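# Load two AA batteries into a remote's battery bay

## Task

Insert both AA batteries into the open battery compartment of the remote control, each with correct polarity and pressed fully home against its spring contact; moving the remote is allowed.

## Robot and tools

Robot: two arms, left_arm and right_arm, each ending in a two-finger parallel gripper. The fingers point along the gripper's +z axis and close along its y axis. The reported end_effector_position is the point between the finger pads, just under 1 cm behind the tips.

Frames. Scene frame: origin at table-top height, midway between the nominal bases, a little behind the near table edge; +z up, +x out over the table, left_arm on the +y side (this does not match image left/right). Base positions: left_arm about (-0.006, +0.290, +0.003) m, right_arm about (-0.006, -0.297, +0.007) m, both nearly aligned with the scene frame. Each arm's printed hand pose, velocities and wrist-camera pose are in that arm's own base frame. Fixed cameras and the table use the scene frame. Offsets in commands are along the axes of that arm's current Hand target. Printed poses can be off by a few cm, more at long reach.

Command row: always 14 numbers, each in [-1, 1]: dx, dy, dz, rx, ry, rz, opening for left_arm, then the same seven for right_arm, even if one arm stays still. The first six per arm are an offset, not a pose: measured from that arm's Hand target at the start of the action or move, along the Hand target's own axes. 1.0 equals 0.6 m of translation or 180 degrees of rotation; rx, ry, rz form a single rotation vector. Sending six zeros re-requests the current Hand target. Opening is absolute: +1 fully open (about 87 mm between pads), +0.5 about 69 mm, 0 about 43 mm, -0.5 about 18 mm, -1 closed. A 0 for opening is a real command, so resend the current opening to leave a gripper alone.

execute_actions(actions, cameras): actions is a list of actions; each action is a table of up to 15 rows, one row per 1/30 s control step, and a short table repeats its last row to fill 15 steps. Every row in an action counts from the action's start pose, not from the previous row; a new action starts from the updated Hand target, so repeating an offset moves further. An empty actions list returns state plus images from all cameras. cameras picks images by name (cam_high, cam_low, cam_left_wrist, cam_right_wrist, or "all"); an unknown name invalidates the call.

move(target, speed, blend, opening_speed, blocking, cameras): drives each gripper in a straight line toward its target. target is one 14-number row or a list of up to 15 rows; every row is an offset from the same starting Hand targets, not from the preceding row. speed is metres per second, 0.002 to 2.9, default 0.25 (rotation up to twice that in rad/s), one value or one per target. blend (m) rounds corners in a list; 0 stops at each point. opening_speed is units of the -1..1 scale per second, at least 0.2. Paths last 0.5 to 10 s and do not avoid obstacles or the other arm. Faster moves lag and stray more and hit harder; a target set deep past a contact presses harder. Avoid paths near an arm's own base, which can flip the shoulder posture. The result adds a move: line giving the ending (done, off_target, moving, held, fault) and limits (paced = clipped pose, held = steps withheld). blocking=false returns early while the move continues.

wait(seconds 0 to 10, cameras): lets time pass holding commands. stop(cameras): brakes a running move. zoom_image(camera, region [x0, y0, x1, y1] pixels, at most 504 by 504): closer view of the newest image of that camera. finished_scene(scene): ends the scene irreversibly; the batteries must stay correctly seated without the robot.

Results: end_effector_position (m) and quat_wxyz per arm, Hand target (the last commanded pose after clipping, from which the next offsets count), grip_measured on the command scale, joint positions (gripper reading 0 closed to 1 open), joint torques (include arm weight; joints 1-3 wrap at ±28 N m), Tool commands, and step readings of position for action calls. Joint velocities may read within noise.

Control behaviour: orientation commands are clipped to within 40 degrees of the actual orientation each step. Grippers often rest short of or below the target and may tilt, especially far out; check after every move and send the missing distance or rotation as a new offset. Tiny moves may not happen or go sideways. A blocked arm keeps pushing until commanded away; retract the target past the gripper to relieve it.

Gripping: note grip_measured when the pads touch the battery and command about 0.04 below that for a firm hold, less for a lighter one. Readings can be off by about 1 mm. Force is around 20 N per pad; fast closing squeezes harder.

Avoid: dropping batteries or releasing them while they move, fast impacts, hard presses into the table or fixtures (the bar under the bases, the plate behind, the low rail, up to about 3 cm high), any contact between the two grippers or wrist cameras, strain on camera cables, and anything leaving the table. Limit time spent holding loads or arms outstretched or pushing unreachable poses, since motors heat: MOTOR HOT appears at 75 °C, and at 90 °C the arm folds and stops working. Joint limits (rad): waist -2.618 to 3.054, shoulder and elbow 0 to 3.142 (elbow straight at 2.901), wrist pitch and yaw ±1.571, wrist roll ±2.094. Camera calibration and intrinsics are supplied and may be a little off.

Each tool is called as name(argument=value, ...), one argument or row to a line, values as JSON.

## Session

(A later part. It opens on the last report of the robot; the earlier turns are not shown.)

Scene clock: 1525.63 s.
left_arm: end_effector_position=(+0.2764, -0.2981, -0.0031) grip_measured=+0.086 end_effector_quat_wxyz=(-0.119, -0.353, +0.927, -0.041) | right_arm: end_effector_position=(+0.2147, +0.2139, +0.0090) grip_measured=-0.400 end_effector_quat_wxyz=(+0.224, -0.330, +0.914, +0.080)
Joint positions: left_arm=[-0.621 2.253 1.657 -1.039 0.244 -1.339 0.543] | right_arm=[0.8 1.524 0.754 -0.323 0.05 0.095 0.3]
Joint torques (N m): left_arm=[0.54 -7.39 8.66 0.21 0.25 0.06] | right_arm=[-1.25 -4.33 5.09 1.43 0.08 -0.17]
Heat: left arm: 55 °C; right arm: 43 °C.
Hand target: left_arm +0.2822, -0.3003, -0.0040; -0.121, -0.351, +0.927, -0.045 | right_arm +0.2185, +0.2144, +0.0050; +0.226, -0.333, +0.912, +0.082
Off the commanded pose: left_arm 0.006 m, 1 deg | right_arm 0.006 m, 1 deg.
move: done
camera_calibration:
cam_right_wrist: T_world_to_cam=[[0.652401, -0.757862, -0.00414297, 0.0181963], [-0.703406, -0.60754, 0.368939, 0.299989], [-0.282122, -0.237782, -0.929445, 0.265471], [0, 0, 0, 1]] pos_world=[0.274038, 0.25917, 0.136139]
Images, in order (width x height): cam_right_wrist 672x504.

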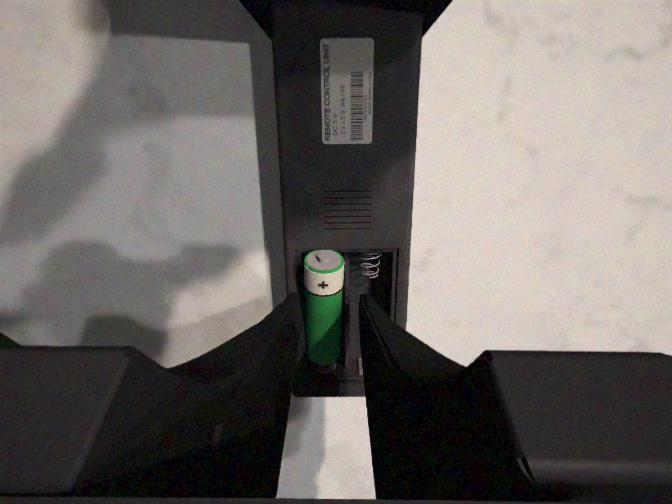

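move(
  target=[
    [0,0,0,0,0,0,0.03,0,0.01,0,0,0,0,-0.4],
    [0,0,0,0,0,0,0.03,0,0.01,0,0,0,0,-0.76],
  ],
  speed=0.05,
  opening_speed=0.4,
  cameras=["cam_right_wrist"],
)

zoom_image(
  camera="cam_right_wrist",
  region=[240, 210, 440, 390],
)

Scene clock: 1531.47 s.
left_arm: end_effector_position=(+0.2764, -0.2981, -0.0031) grip_measured=+0.086 end_effector_quat_wxyz=(-0.119, -0.353, +0.927, -0.041) | right_arm: end_effector_position=(+0.2136, +0.2168, +0.0089) grip_measured=-0.620 end_effector_quat_wxyz=(+0.225, -0.334, +0.912, +0.083)
Joint positions: left_arm=[-0.621 2.253 1.657 -1.039 0.244 -1.339 0.543] | right_arm=[0.808 1.526 0.754 -0.317 0.049 0.095 0.19]
Joint torques (N m): left_arm=[0.51 -7.35 8.64 0.2 0.24 0.05] | right_arm=[0.27 -4.27 5.27 1.42 0.19 0.05]
Heat: left arm: 55 °C; right arm: 42 °C.
Hand target: left_arm +0.2822, -0.3003, -0.0040; -0.121, -0.351, +0.927, -0.045 | right_arm +0.2146, +0.2190, +0.0050; +0.226, -0.333, +0.912, +0.082
Off the commanded pose: left_arm 0.006 m, 1 deg | right_arm 0.005 m, 0 deg.
move: done
camera_calibration:
cam_right_wrist: T_world_to_cam=[[0.659289, -0.751866, -0.00587397, 0.0183744], [-0.698537, -0.615379, 0.365177, 0.301822], [-0.278179, -0.236654, -0.93092, 0.264633], [0, 0, 0, 1]] pos_world=[0.272335, 0.262176, 0.136242]
Images, in order (width x height): cam_right_wrist 672x504.

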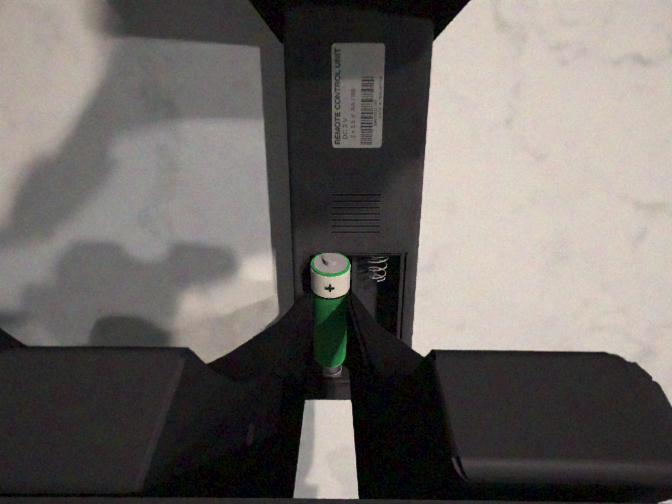

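Scaled by 2.520 from the camera's 672x504 image, which has a finer 960x720 frame.

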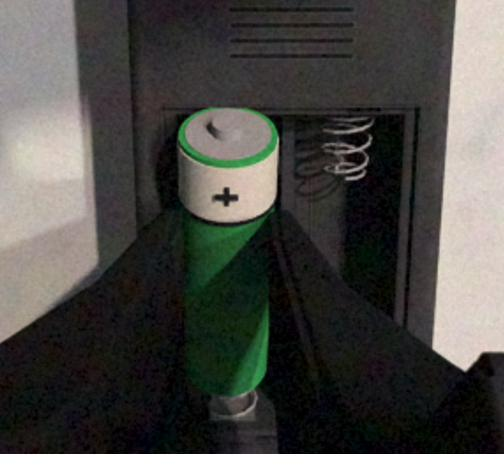

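move(
  target=[-0.0195,0,-0.0045,0,0,0,0.03,0.0333,0,-0.0082,0,0,0,-0.8],
  speed=0.04,
  cameras=["cam_right_wrist","cam_left_wrist"],
)

zoom_image(
  camera="cam_right_wrist",
  region=[240, 210, 440, 390],
)

zoom_image(
  camera="cam_left_wrist",
  region=[260, 340, 400, 440],
)

Scene clock: 1538.43 s.
left_arm: end_effector_position=(+0.2778, -0.2968, -0.0034) grip_measured=+0.086 end_effector_quat_wxyz=(-0.130, -0.350, +0.927, -0.043) | right_arm: end_effector_position=(+0.2118, +0.2173, +0.0076) grip_measured=-0.620 end_effector_quat_wxyz=(+0.250, -0.333, +0.904, +0.096)
Joint positions: left_arm=[-0.609 2.268 1.672 -1.053 0.263 -1.321 0.543] | right_arm=[0.813 1.483 0.685 -0.233 0.049 0.095 0.19]
Joint torques (N m): left_arm=[1.73 -7.54 9.03 0.19 0.03 0.15] | right_arm=[0.31 -5.71 4.23 0.84 0.22 0.08]
Heat: left arm: 55 °C; right arm: 42 °C.
Hand target: left_arm +0.2912, -0.2924, -0.0044; -0.121, -0.351, +0.927, -0.045 | right_arm +0.1994, +0.2061, +0.0000; +0.226, -0.332, +0.912, +0.082
Off the commanded pose: left_arm 0.014 m, 1 deg | right_arm 0.018 m, 3 deg.
move: off_target (left_arm, right_arm)
camera_calibration:
cam_left_wrist: T_world_to_cam=[[0.666383, -0.745289, -0.0218632, -0.408065], [-0.280545, -0.277794, 0.918763, 0.0164396], [-0.690818, -0.606114, -0.394204, 0.151815], [0, 0, 0, 1]] pos_world=[0.381416, -0.207542, 0.0358204]
cam_right_wrist: T_world_to_cam=[[0.663626, -0.747982, -0.0110524, 0.0181727], [-0.708795, -0.633445, 0.310413, 0.307818], [-0.239185, -0.198164, -0.950538, 0.246537], [0, 0, 0, 1]] pos_world=[0.265088, 0.257433, 0.138993]
Images, in order (width x height): cam_left_wrist 672x504, cam_right_wrist 672x504.

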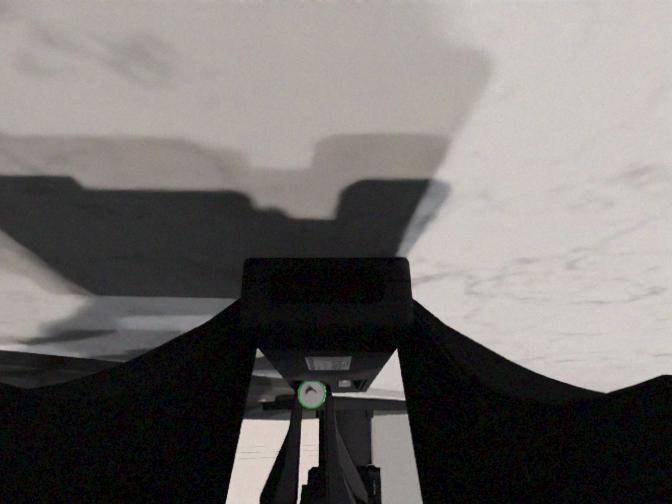

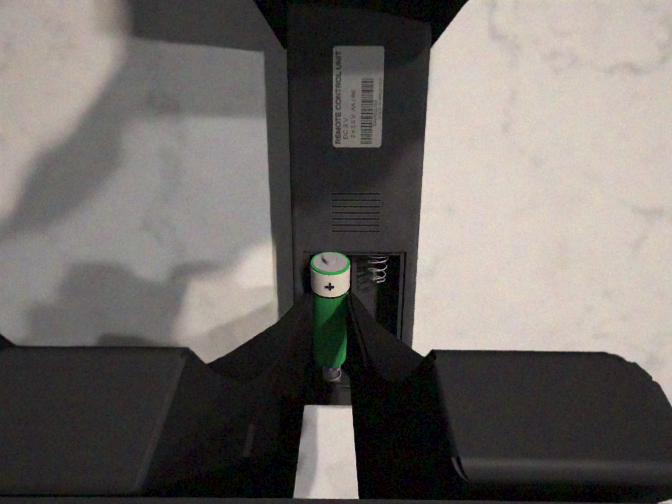

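Scaled by 2.520 from the camera's 672x504 image, which has a finer 960x720 frame.

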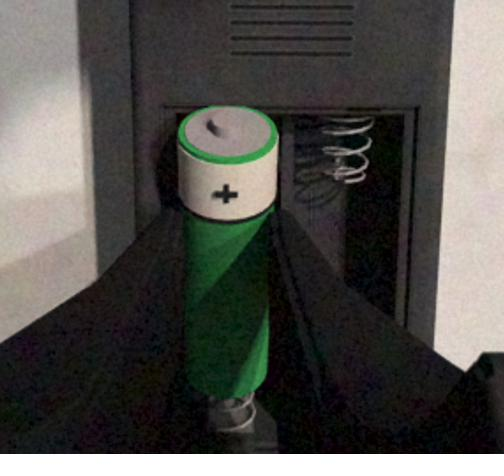

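Scaled by 3.600 from the camera's 672x504 image, which has a finer 960x720 frame.

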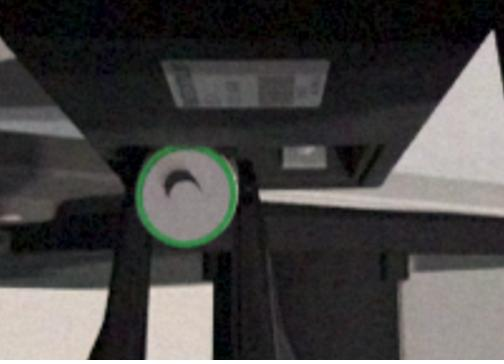

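move(
  target=[-0.013,0,-0.003,0,0,0,0.03,0.0285,0,-0.0015,0,0.028,0,-0.82],
  speed=0.04,
  cameras=["cam_right_wrist","cam_left_wrist"],
)

zoom_image(
  camera="cam_right_wrist",
  region=[240, 210, 440, 390],
)

zoom_image(
  camera="cam_left_wrist",
  region=[260, 340, 400, 440],
)

Scene clock: 1544.93 s.
left_arm: end_effector_position=(+0.2781, -0.2961, -0.0034) grip_measured=+0.086 end_effector_quat_wxyz=(-0.140, -0.348, +0.926, -0.045) | right_arm: end_effector_position=(+0.2103, +0.2160, +0.0070) grip_measured=-0.620 end_effector_quat_wxyz=(+0.245, -0.331, +0.906, +0.094)
Joint positions: left_arm=[-0.6 2.279 1.683 -1.064 0.281 -1.307 0.543] | right_arm=[0.813 1.485 0.688 -0.247 0.049 0.099 0.19]
Joint torques (N m): left_arm=[2.4 -7.77 9.35 0.18 -0.16 0.19] | right_arm=[0.54 -3.77 5.2 0.26 0.05 0.09]
Heat: left arm: 55 °C; right arm: 42 °C.
Hand target: left_arm +0.2972, -0.2870, -0.0047; -0.121, -0.351, +0.927, -0.045 | right_arm +0.1875, +0.1961, -0.0072; +0.186, -0.336, +0.921, +0.067
Off the commanded pose: left_arm 0.021 m, 2 deg | right_arm 0.033 m, 8 deg.
move: off_target (left_arm, right_arm)
camera_calibration:
cam_left_wrist: T_world_to_cam=[[0.663538, -0.747734, -0.0247283, -0.407713], [-0.265744, -0.266461, 0.926487, 0.0160778], [-0.699355, -0.608188, -0.375512, 0.154298], [0, 0, 0, 1]] pos_world=[0.382715, -0.206734, 0.0329631]
cam_right_wrist: T_world_to_cam=[[0.660845, -0.750426, -0.0120572, 0.019273], [-0.708052, -0.628696, 0.321564, 0.304865], [-0.24889, -0.203967, -0.946811, 0.248605], [0, 0, 0, 1]] pos_world=[0.264999, 0.256837, 0.137581]
Images, in order (width x height): cam_left_wrist 672x504, cam_right_wrist 672x504.

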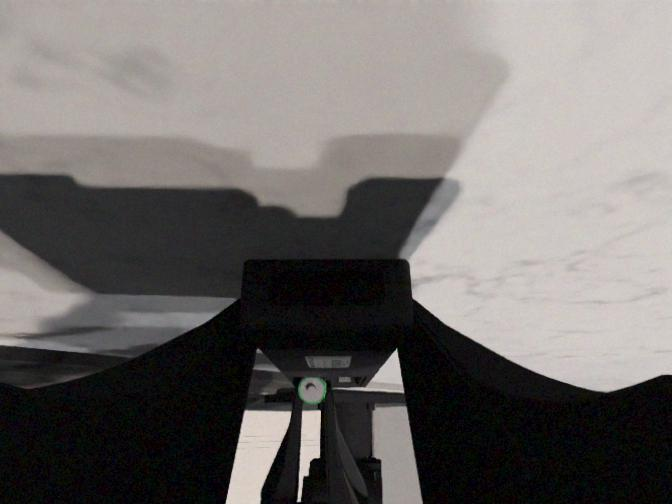

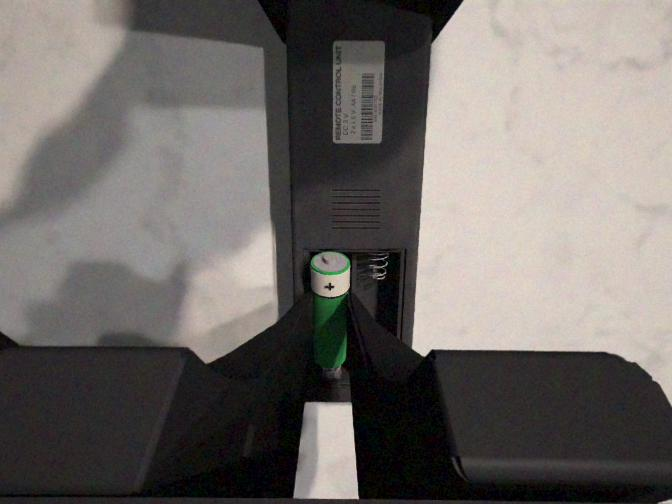

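Scaled by 2.520 from the camera's 672x504 image, which has a finer 960x720 frame.

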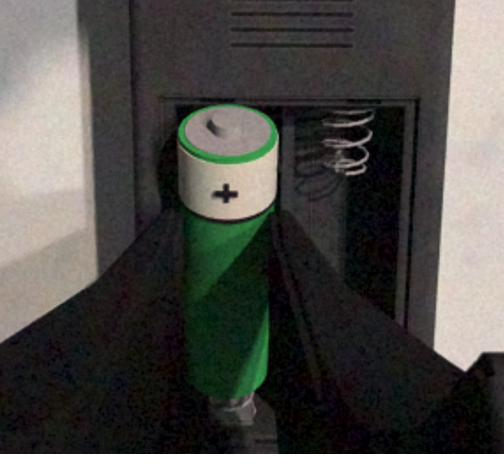

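Scaled by 3.600 from the camera's 672x504 image, which has a finer 960x720 frame.

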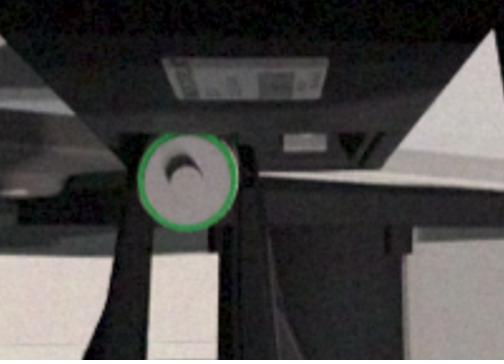

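move(
  target=[0,0,0,0,0,0,0.03,0.0221,0,0.0268,0,0.045,0,-0.82],
  speed=0.04,
  cameras=["cam_right_wrist","cam_left_wrist"],
)

zoom_image(
  camera="cam_right_wrist",
  region=[240, 210, 440, 390],
)

zoom_image(
  camera="cam_left_wrist",
  region=[260, 340, 400, 440],
)

Scene clock: 1551.13 s.
left_arm: end_effector_position=(+0.2806, -0.2924, -0.0034) grip_measured=+0.086 end_effector_quat_wxyz=(-0.139, -0.348, +0.926, -0.045) | right_arm: end_effector_position=(+0.2137, +0.2202, +0.0056) grip_measured=-0.620 end_effector_quat_wxyz=(+0.203, -0.337, +0.916, +0.074)
Joint positions: left_arm=[-0.59 2.279 1.683 -1.066 0.28 -1.297 0.543] | right_arm=[0.813 1.58 0.807 -0.365 0.046 0.099 0.19]
Joint torques (N m): left_arm=[1.65 -7.76 9.43 0.2 -0.15 0.09] | right_arm=[-0.49 -0.75 2.4 0.36 -0.07 0.16]
Heat: left arm: 56 °C; right arm: 42 °C.
Hand target: left_arm +0.2972, -0.2871, -0.0047; -0.121, -0.351, +0.927, -0.045 | right_arm +0.1829, +0.1922, -0.0272; +0.121, -0.340, +0.932, +0.044
Off the commanded pose: left_arm 0.017 m, 2 deg | right_arm 0.053 m, 10 deg.
move: off_target (left_arm, right_arm)
camera_calibration:
cam_left_wrist: T_world_to_cam=[[0.664025, -0.747323, -0.0240565, -0.406664], [-0.266527, -0.266635, 0.926212, 0.0178857], [-0.698594, -0.608617, -0.376234, 0.157907], [0, 0, 0, 1]] pos_world=[0.385115, -0.203036, 0.0330611]
cam_right_wrist: T_world_to_cam=[[0.661114, -0.750263, -0.00581692, 0.0201289], [-0.682802, -0.604847, 0.409807, 0.299175], [-0.310981, -0.266958, -0.912154, 0.275918], [0, 0, 0, 1]] pos_world=[0.276775, 0.269716, 0.129193]
Images, in order (width x height): cam_left_wrist 672x504, cam_right_wrist 672x504.

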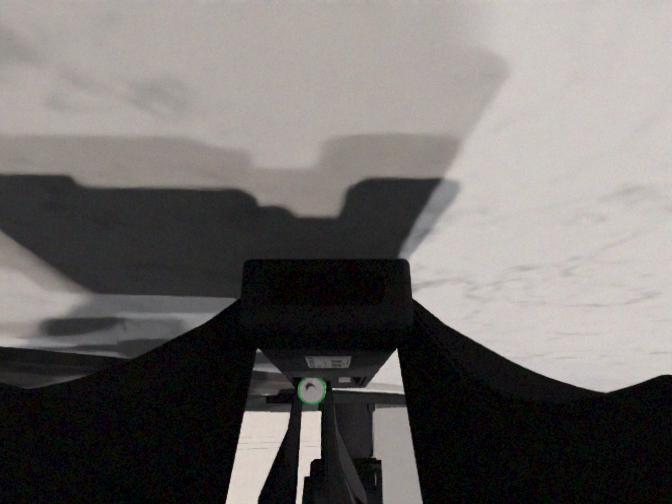

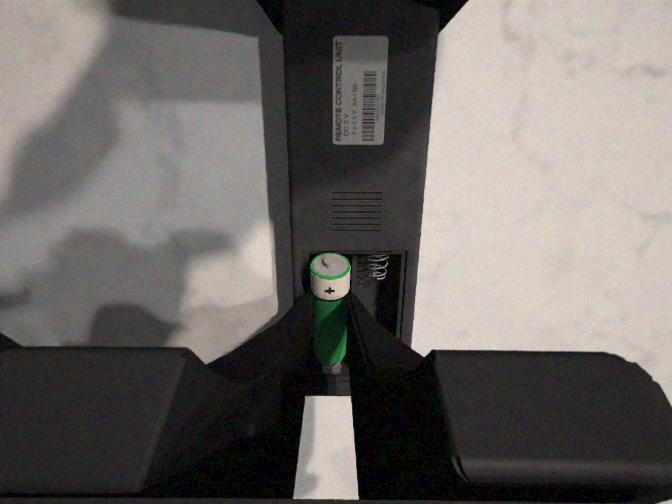

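Scaled by 2.520 from the camera's 672x504 image, which has a finer 960x720 frame.

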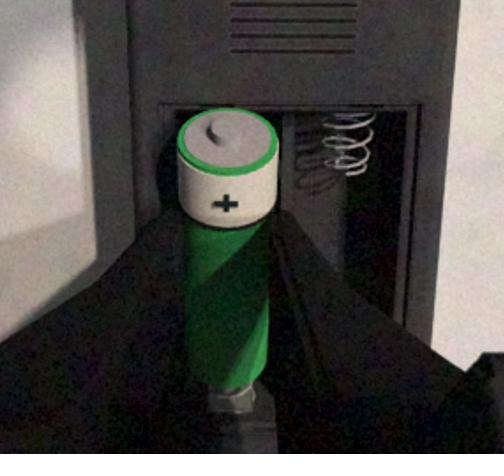

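Scaled by 3.600 from the camera's 672x504 image, which has a finer 960x720 frame.

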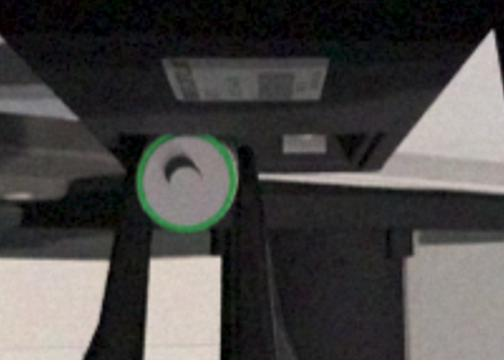

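move(
  target=[
    [0.0258,0.012,0.006,0,0,0,0.03,-0.0808,0.0027,-0.0356,0,-0.055,0,-0.8],
    [0.0258,0.012,0.006,0,0,0,0.03,-0.0808,0.0027,-0.0356,0,-0.055,0,-0.5],
    [0.0258,0.012,0.006,0,0,0,0.03,-0.10,0.0027,-0.11,0,-0.055,0,-0.5],
  ],
  speed=0.05,
  opening_speed=0.4,
  cameras=["cam_right_wrist","cam_left_wrist"],
)

zoom_image(
  camera="cam_right_wrist",
  region=[240, 170, 440, 350],
)

zoom_image(
  camera="cam_left_wrist",
  region=[260, 340, 400, 440],
)

Scene clock: 1577.57 s.
left_arm: end_effector_position=(+0.2802, -0.2925, -0.0040) grip_measured=+0.086 end_effector_quat_wxyz=(-0.138, -0.351, +0.925, -0.045) | right_arm: end_effector_position=(+0.2058, +0.2105, +0.0383) grip_measured=-0.500 end_effector_quat_wxyz=(+0.179, -0.339, +0.922, +0.060)
Joint positions: left_arm=[-0.59 2.276 1.676 -1.06 0.279 -1.304 0.543] | right_arm=[0.813 1.519 0.907 -0.584 0.051 0.099 0.25]
Joint torques (N m): left_arm=[-0.73 -10.74 3.81 0.45 -0.12 -0.15] | right_arm=[-0.28 -7.57 8.17 1.16 0.08 0.05]
Heat: left arm: 58 °C; right arm: 40 °C.
Hand target: left_arm +0.2806, -0.2922, -0.0041; -0.121, -0.351, +0.927, -0.045 | right_arm +0.2134, +0.2201, +0.0519; +0.200, -0.335, +0.918, +0.073
Off the commanded pose: left_arm 0.000 m, 2 deg | right_arm 0.018 m, 3 deg.
move: off_target (right_arm)
camera_calibration:
cam_left_wrist: T_world_to_cam=[[0.668889, -0.742954, -0.0246226, -0.40654], [-0.265396, -0.269616, 0.925674, 0.0171296], [-0.694372, -0.612638, -0.37752, 0.155025], [0, 0, 0, 1]] pos_world=[0.384121, -0.202448, 0.0326586]
cam_right_wrist: T_world_to_cam=[[0.659568, -0.751632, 0.00437496, 0.0184308], [-0.668471, -0.583913, 0.460643, 0.265285], [-0.343679, -0.30675, -0.887575, 0.314929], [0, 0, 0, 1]] pos_world=[0.273414, 0.265361, 0.157241]
Images, in order (width x height): cam_left_wrist 672x504, cam_right_wrist 672x504.

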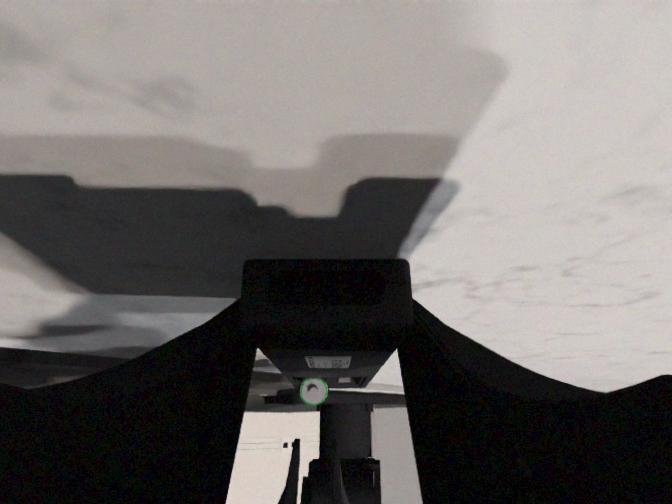

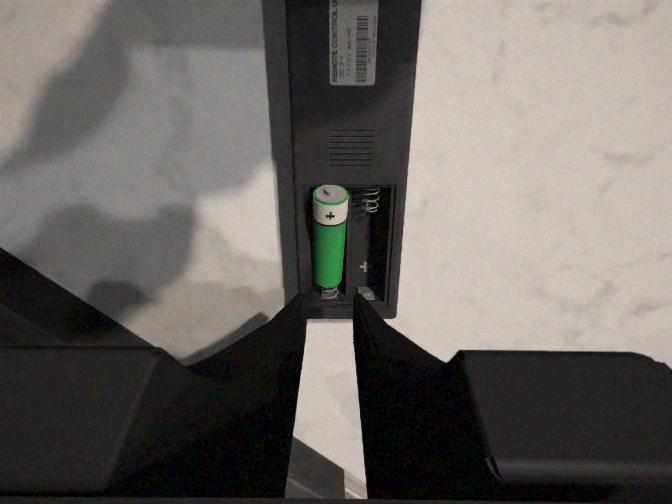

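Scaled by 2.520 from the camera's 672x504 image, which has a finer 960x720 frame.

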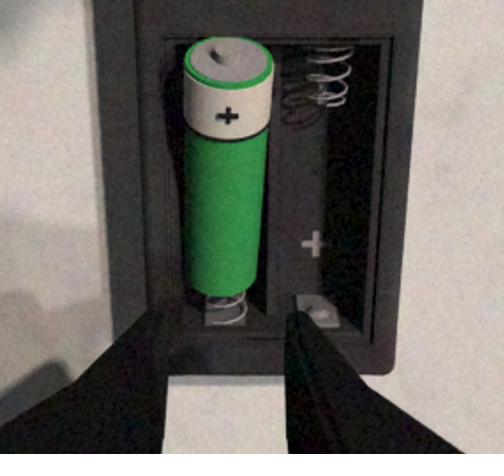

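Scaled by 3.600 from the camera's 672x504 image, which has a finer 960x720 frame.

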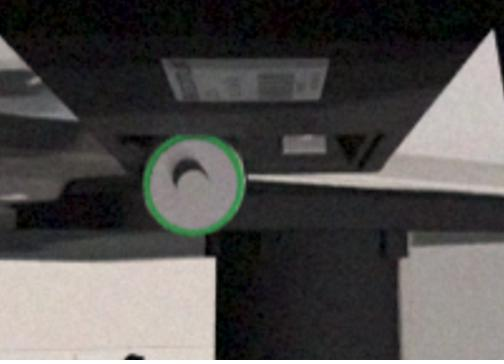

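move(
  target=[0,0,0,0,0,0,0.03,-0.0405,-0.003,0.0313,0,-0.075,0,-1],
  speed=0.08,
  opening_speed=0.6,
  cameras=["cam_right_wrist","cam_left_wrist"],
)

zoom_image(
  camera="cam_right_wrist",
  region=[240, 190, 440, 370],
)

Scene clock: 1591.97 s.
left_arm: end_effector_position=(+0.2802, -0.2925, -0.0040) grip_measured=+0.086 end_effector_quat_wxyz=(-0.138, -0.351, +0.925, -0.045) | right_arm: end_effector_position=(+0.2308, +0.2355, +0.0372) grip_measured=-1.000 end_effector_quat_wxyz=(+0.286, -0.325, +0.895, +0.110)
Joint positions: left_arm=[-0.59 2.276 1.676 -1.06 0.279 -1.304 0.543] | right_arm=[0.813 1.465 0.765 -0.25 0.057 0.099 0]
Joint torques (N m): left_arm=[-0.72 -10.76 3.81 0.45 -0.11 -0.16] | right_arm=[-0.55 -7.28 5.96 1.54 0.22 -0.1]
Heat: left arm: 58 °C; right arm: 43 °C.
Hand target: left_arm +0.2806, -0.2922, -0.0041; -0.121, -0.351, +0.927, -0.045 | right_arm +0.2375, +0.2380, +0.0450; +0.307, -0.324, +0.888, +0.112
Off the commanded pose: left_arm 0.000 m, 2 deg | right_arm 0.011 m, 3 deg.
move: off_target (right_arm)
camera_calibration:
cam_left_wrist: T_world_to_cam=[[0.668889, -0.742954, -0.0246226, -0.40654], [-0.265396, -0.269616, 0.925674, 0.0171296], [-0.694372, -0.612638, -0.37752, 0.155025], [0, 0, 0, 1]] pos_world=[0.384121, -0.202448, 0.0326586]
cam_right_wrist: T_world_to_cam=[[0.658307, -0.752623, -0.01376, 0.0219333], [-0.730135, -0.642871, 0.231561, 0.333601], [-0.183124, -0.142392, -0.972723, 0.257636], [0, 0, 0, 1]] pos_world=[0.276314, 0.267655, 0.173661]
Images, in order (width x height): cam_left_wrist 672x504, cam_right_wrist 672x504.

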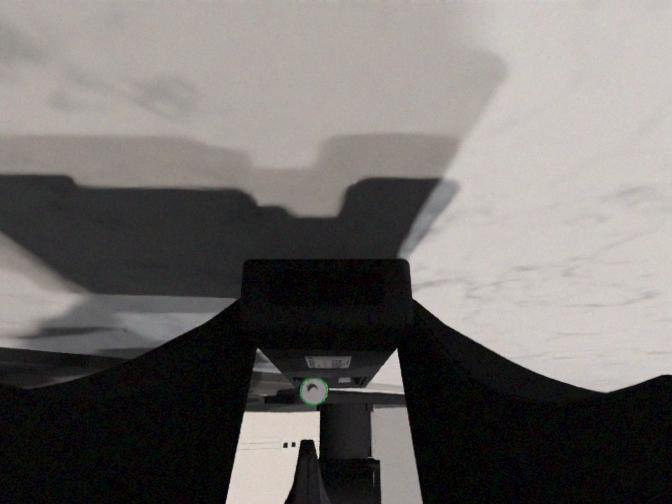

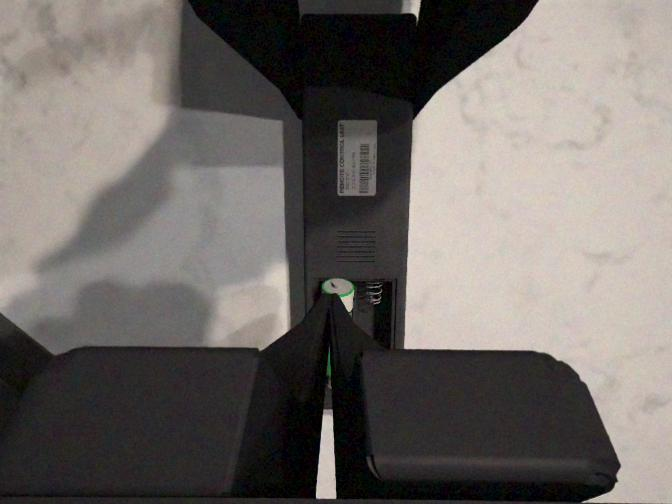

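Scaled by 2.520 from the camera's 672x504 image, which has a finer 960x720 frame.

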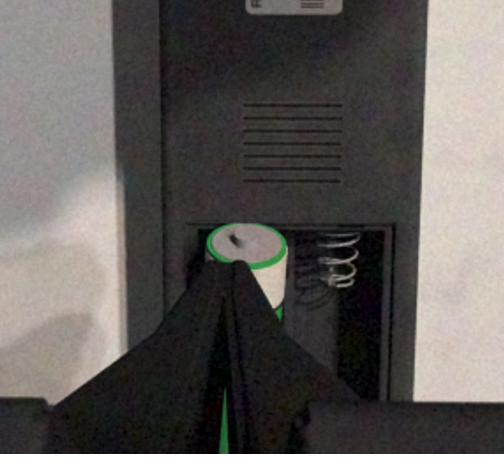

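move(
  target=[0,0,0,0,0,0,0.03,0.0277,-0.01,0.0407,0,0,0,-1],
  speed=0.05,
  cameras=["cam_right_wrist","cam_left_wrist"],
)

zoom_image(
  camera="cam_right_wrist",
  region=[240, 210, 440, 390],
)

zoom_image(
  camera="cam_left_wrist",
  region=[260, 340, 400, 440],
)

Scene clock: 1601.27 s.
left_arm: end_effector_position=(+0.2803, -0.2925, -0.0040) grip_measured=+0.086 end_effector_quat_wxyz=(-0.138, -0.352, +0.925, -0.045) | right_arm: end_effector_position=(+0.2383, +0.2350, +0.0160) grip_measured=-1.000 end_effector_quat_wxyz=(+0.301, -0.322, +0.891, +0.112)
Joint positions: left_arm=[-0.59 2.276 1.676 -1.06 0.279 -1.305 0.543] | right_arm=[0.798 1.513 0.696 -0.101 0.057 0.085 0]
Joint torques (N m): left_arm=[-0.7 -10.74 3.79 0.46 -0.11 -0.15] | right_arm=[-1.06 -4.96 5.49 1.6 0.07 -0.18]
Heat: left arm: 59 °C; right arm: 42 °C.
Hand target: left_arm +0.2806, -0.2922, -0.0041; -0.121, -0.351, +0.927, -0.045 | right_arm +0.2428, +0.2346, +0.0155; +0.307, -0.324, +0.888, +0.112
Off the commanded pose: left_arm 0.000 m, 2 deg | right_arm 0.005 m, 1 deg.
move: done
camera_calibration:
cam_left_wrist: T_world_to_cam=[[0.669161, -0.742704, -0.0247737, -0.40659], [-0.265207, -0.269823, 0.925668, 0.0170155], [-0.694182, -0.612851, -0.377526, 0.154909], [0, 0, 0, 1]] pos_world=[0.384122, -0.202449, 0.0326587]
cam_right_wrist: T_world_to_cam=[[0.655301, -0.755324, -0.00809032, 0.0176115], [-0.738777, -0.643104, 0.201559, 0.346319], [-0.157445, -0.126105, -0.979443, 0.228447], [0, 0, 0, 1]] pos_world=[0.28028, 0.26483, 0.15409]
Images, in order (width x height): cam_left_wrist 672x504, cam_right_wrist 672x504.

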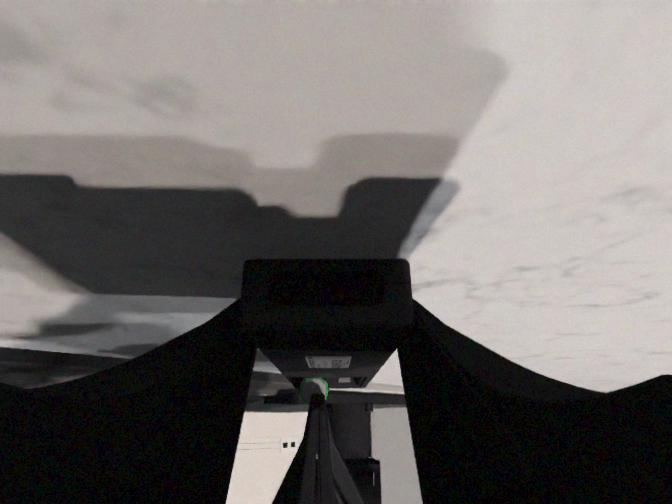

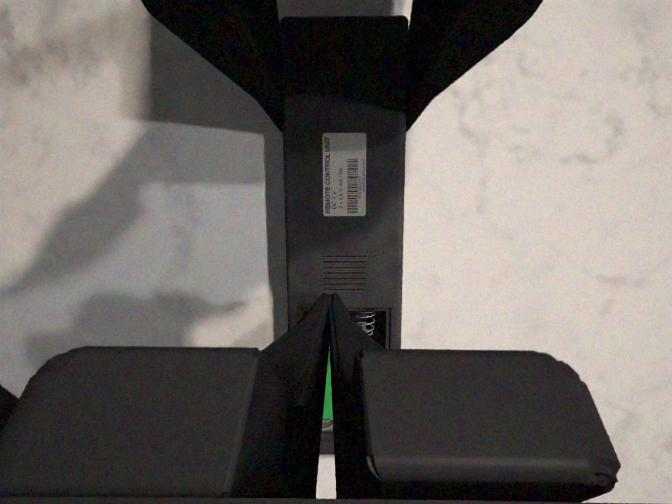

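Scaled by 2.520 from the camera's 672x504 image, which has a finer 960x720 frame.

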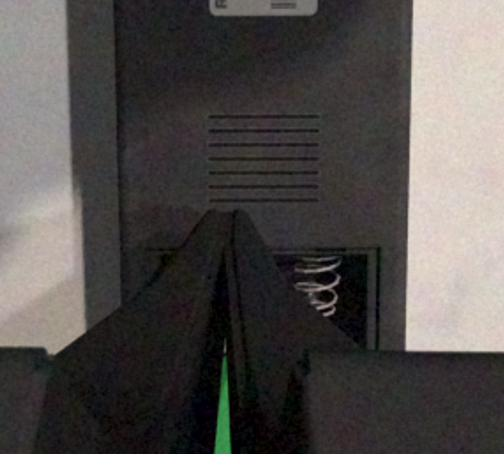

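Scaled by 3.600 from the camera's 672x504 image, which has a finer 960x720 frame.

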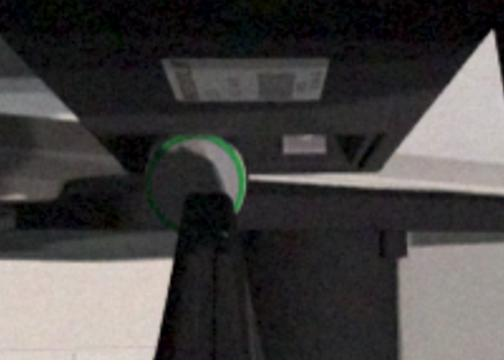

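move(
  target=[-0.0163,0,-0.0038,0,0,0,0.03,0.0343,0,-0.0184,0,0,0,-1],
  speed=0.04,
  cameras=["cam_right_wrist","cam_left_wrist"],
)

zoom_image(
  camera="cam_right_wrist",
  region=[240, 210, 440, 390],
)

zoom_image(
  camera="cam_left_wrist",
  region=[260, 340, 400, 440],
)

Scene clock: 1607.23 s.
left_arm: end_effector_position=(+0.2805, -0.2922, -0.0040) grip_measured=+0.086 end_effector_quat_wxyz=(-0.139, -0.351, +0.925, -0.046) | right_arm: end_effector_position=(+0.2346, +0.2312, +0.0193) grip_measured=-1.000 end_effector_quat_wxyz=(+0.327, -0.317, +0.881, +0.125)
Joint positions: left_arm=[-0.589 2.276 1.676 -1.06 0.279 -1.302 0.543] | right_arm=[0.798 1.449 0.618 -0.025 0.057 0.085 0]
Joint torques (N m): left_arm=[0.96 -9.88 5.39 0.35 -0.13 0.07] | right_arm=[-0.18 -6.01 4.53 1.06 0.09 -0.12]
Heat: left arm: 59 °C; right arm: 42 °C.
Hand target: left_arm +0.2881, -0.2856, -0.0044; -0.121, -0.351, +0.927, -0.046 | right_arm +0.2252, +0.2198, +0.0115; +0.307, -0.324, +0.888, +0.112
Off the commanded pose: left_arm 0.010 m, 2 deg | right_arm 0.017 m, 3 deg.
move: off_target (right_arm)
camera_calibration:
cam_left_wrist: T_world_to_cam=[[0.668403, -0.743414, -0.0239554, -0.406444], [-0.265706, -0.268729, 0.925843, 0.0175828], [-0.694722, -0.612471, -0.377149, 0.155574], [0, 0, 0, 1]] pos_world=[0.384421, -0.202147, 0.0326591]
cam_right_wrist: T_world_to_cam=[[0.655818, -0.754803, -0.01324, 0.0170201], [-0.746118, -0.650743, 0.140861, 0.345203], [-0.114938, -0.0825004, -0.989941, 0.210751], [0, 0, 0, 1]] pos_world=[0.270623, 0.254872, 0.160231]
Images, in order (width x height): cam_left_wrist 672x504, cam_right_wrist 672x504.

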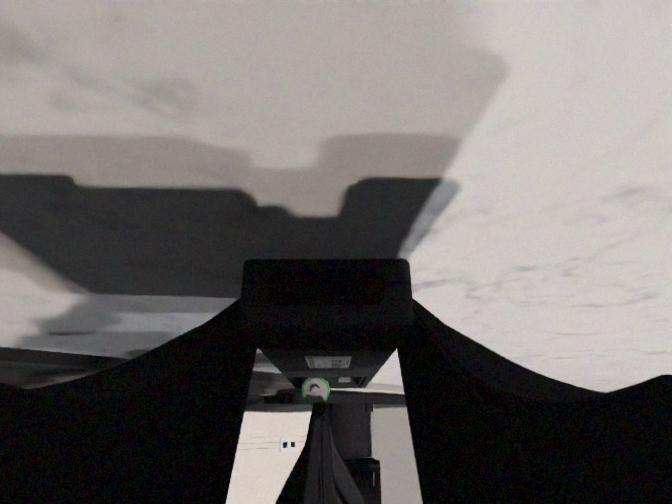

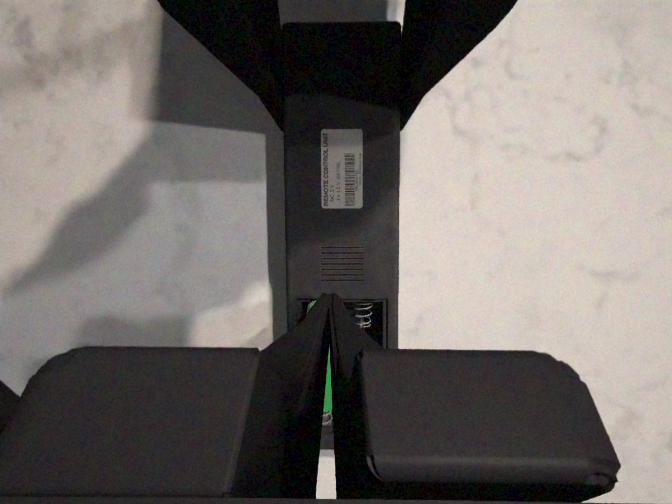

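Scaled by 2.520 from the camera's 672x504 image, which has a finer 960x720 frame.

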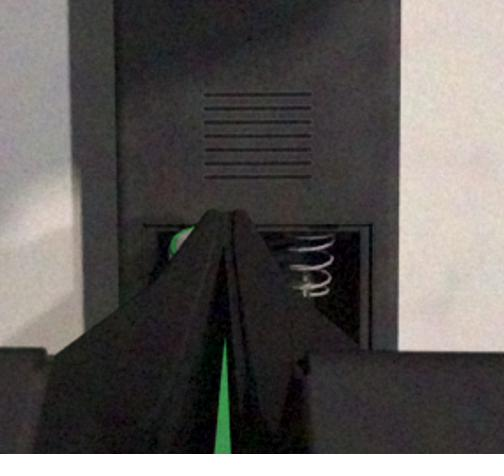

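Scaled by 3.600 from the camera's 672x504 image, which has a finer 960x720 frame.

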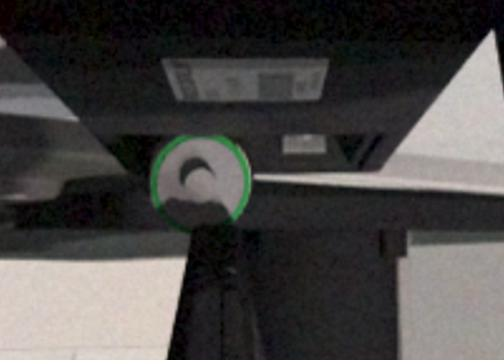

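move(
  target=[
    [0,0,0,0,0,0,0.03,-0.0135,-0.003,0.012,0,0.02,0,-1],
    [0,0,0,0,0,0,0.03,0.0,-0.003,0.028,0,0.03,0,-1],
    [0,0,0,0,0,0,0.03,0.02,-0.003,0.02,0,0.04,0,-1],
  ],
  speed=0.04,
  cameras=["cam_right_wrist","cam_left_wrist"],
)

zoom_image(
  camera="cam_right_wrist",
  region=[240, 210, 440, 390],
)

zoom_image(
  camera="cam_left_wrist",
  region=[260, 340, 400, 440],
)

Scene clock: 1613.77 s.
left_arm: end_effector_position=(+0.2805, -0.2922, -0.0040) grip_measured=+0.086 end_effector_quat_wxyz=(-0.139, -0.351, +0.925, -0.046) | right_arm: end_effector_position=(+0.2417, +0.2351, +0.0082) grip_measured=-1.000 end_effector_quat_wxyz=(+0.295, -0.320, +0.894, +0.108)
Joint positions: left_arm=[-0.589 2.276 1.676 -1.06 0.279 -1.302 0.543] | right_arm=[0.791 1.553 0.706 -0.088 0.057 0.084 0]
Joint torques (N m): left_arm=[0.95 -9.89 5.35 0.33 -0.13 0.06] | right_arm=[-1.03 -5.7 4.23 0.65 -0.08 -0.16]
Heat: left arm: 59 °C; right arm: 42 °C.
Hand target: left_arm +0.2881, -0.2856, -0.0044; -0.121, -0.351, +0.927, -0.046 | right_arm +0.2249, +0.2171, -0.0054; +0.251, -0.330, +0.905, +0.091
Off the commanded pose: left_arm 0.010 m, 2 deg | right_arm 0.028 m, 6 deg.
move: off_target (right_arm)
camera_calibration:
cam_left_wrist: T_world_to_cam=[[0.668403, -0.743414, -0.0239554, -0.406444], [-0.265706, -0.268729, 0.925843, 0.0175828], [-0.694722, -0.612471, -0.377149, 0.155574], [0, 0, 0, 1]] pos_world=[0.384421, -0.202147, 0.0326591]
cam_right_wrist: T_world_to_cam=[[0.650539, -0.759447, -0.00628289, 0.0174592], [-0.740374, -0.636002, 0.217596, 0.349109], [-0.169249, -0.136903, -0.976019, 0.226771], [0, 0, 0, 1]] pos_world=[0.285494, 0.266339, 0.145478]
Images, in order (width x height): cam_left_wrist 672x504, cam_right_wrist 672x504.

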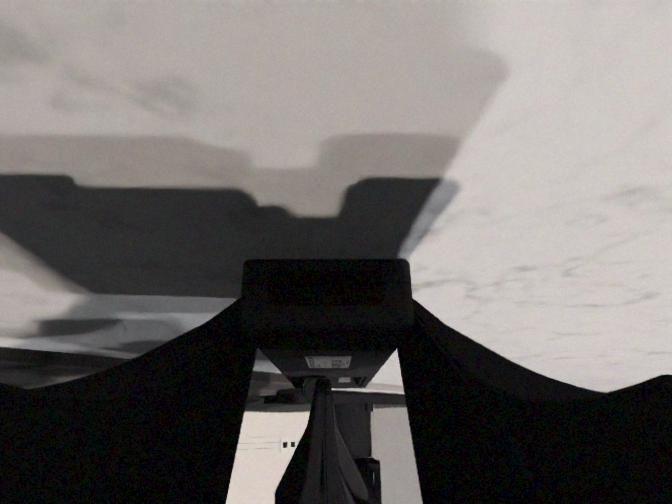

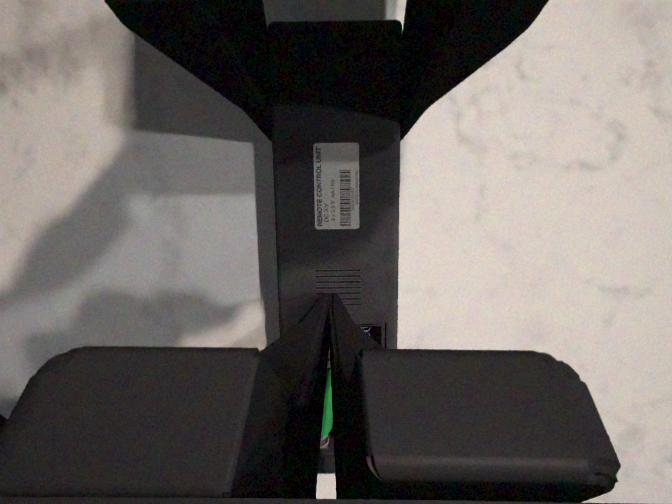

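Scaled by 2.520 from the camera's 672x504 image, which has a finer 960x720 frame.

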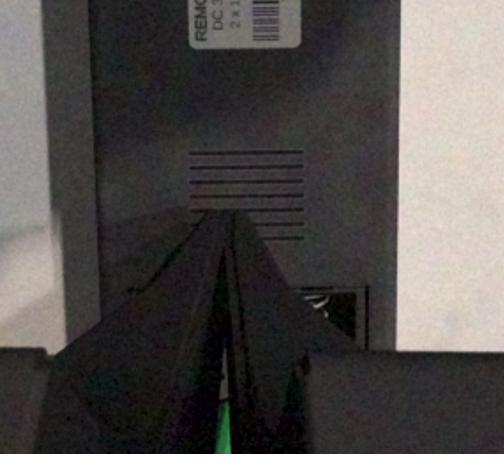

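Scaled by 3.600 from the camera's 672x504 image, which has a finer 960x720 frame.

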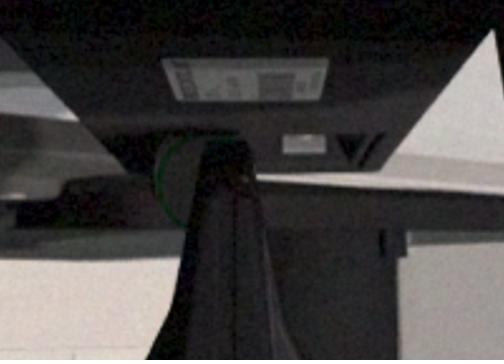

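move(
  target=[-0.013,0,-0.003,0,0,0,0.03,0.0283,0.0067,-0.0015,0,0,0,-1],
  speed=0.04,
  cameras=["cam_right_wrist","cam_left_wrist"],
)

zoom_image(
  camera="cam_right_wrist",
  region=[240, 210, 440, 390],
)

zoom_image(
  camera="cam_left_wrist",
  region=[260, 340, 400, 440],
)

Scene clock: 1621.00 s.
left_arm: end_effector_position=(+0.2806, -0.2919, -0.0035) grip_measured=+0.086 end_effector_quat_wxyz=(-0.141, -0.350, +0.925, -0.047) | right_arm: end_effector_position=(+0.2386, +0.2338, +0.0069) grip_measured=-1.000 end_effector_quat_wxyz=(+0.309, -0.320, +0.888, +0.116)
Joint positions: left_arm=[-0.587 2.276 1.676 -1.06 0.284 -1.298 0.543] | right_arm=[0.795 1.525 0.652 -0.026 0.057 0.084 0]
Joint torques (N m): left_arm=[2.15 -9.18 6.65 0.26 -0.2 0.2] | right_arm=[0.44 -5.81 3.36 0.4 0.09 0.05]
Heat: left arm: 59 °C; right arm: 41 °C.
Hand target: left_arm +0.2941, -0.2802, -0.0046; -0.121, -0.351, +0.927, -0.045 | right_arm +0.2108, +0.2105, -0.0133; +0.251, -0.330, +0.906, +0.091
Off the commanded pose: left_arm 0.018 m, 2 deg | right_arm 0.041 m, 8 deg.
move: off_target (left_arm, right_arm)
camera_calibration:
cam_left_wrist: T_world_to_cam=[[0.667438, -0.74435, -0.02165, -0.406318], [-0.263783, -0.263515, 0.927889, 0.0182592], [-0.69638, -0.613598, -0.372227, 0.156109], [0, 0, 0, 1]] pos_world=[0.38472, -0.201843, 0.0323686]
cam_right_wrist: T_world_to_cam=[[0.653651, -0.75674, -0.0092197, 0.0171032], [-0.742903, -0.643927, 0.182899, 0.348866], [-0.144344, -0.112703, -0.983089, 0.213157], [0, 0, 0, 1]] pos_world=[0.278762, 0.26161, 0.145903]
Images, in order (width x height): cam_left_wrist 672x504, cam_right_wrist 672x504.

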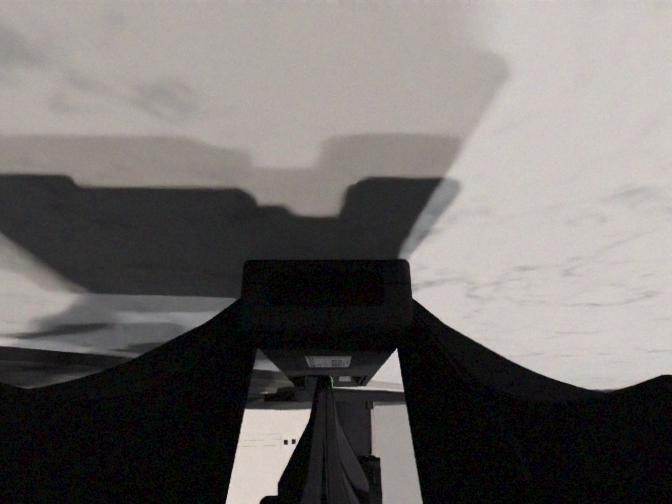

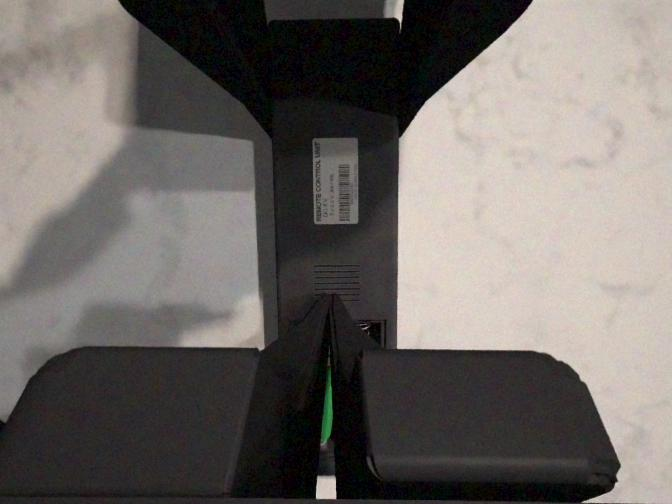

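Scaled by 2.520 from the camera's 672x504 image, which has a finer 960x720 frame.

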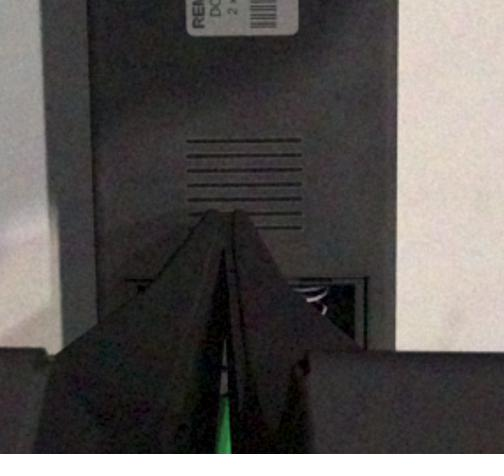

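Scaled by 3.600 from the camera's 672x504 image, which has a finer 960x720 frame.

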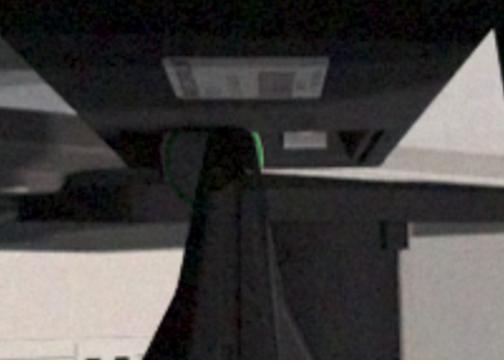

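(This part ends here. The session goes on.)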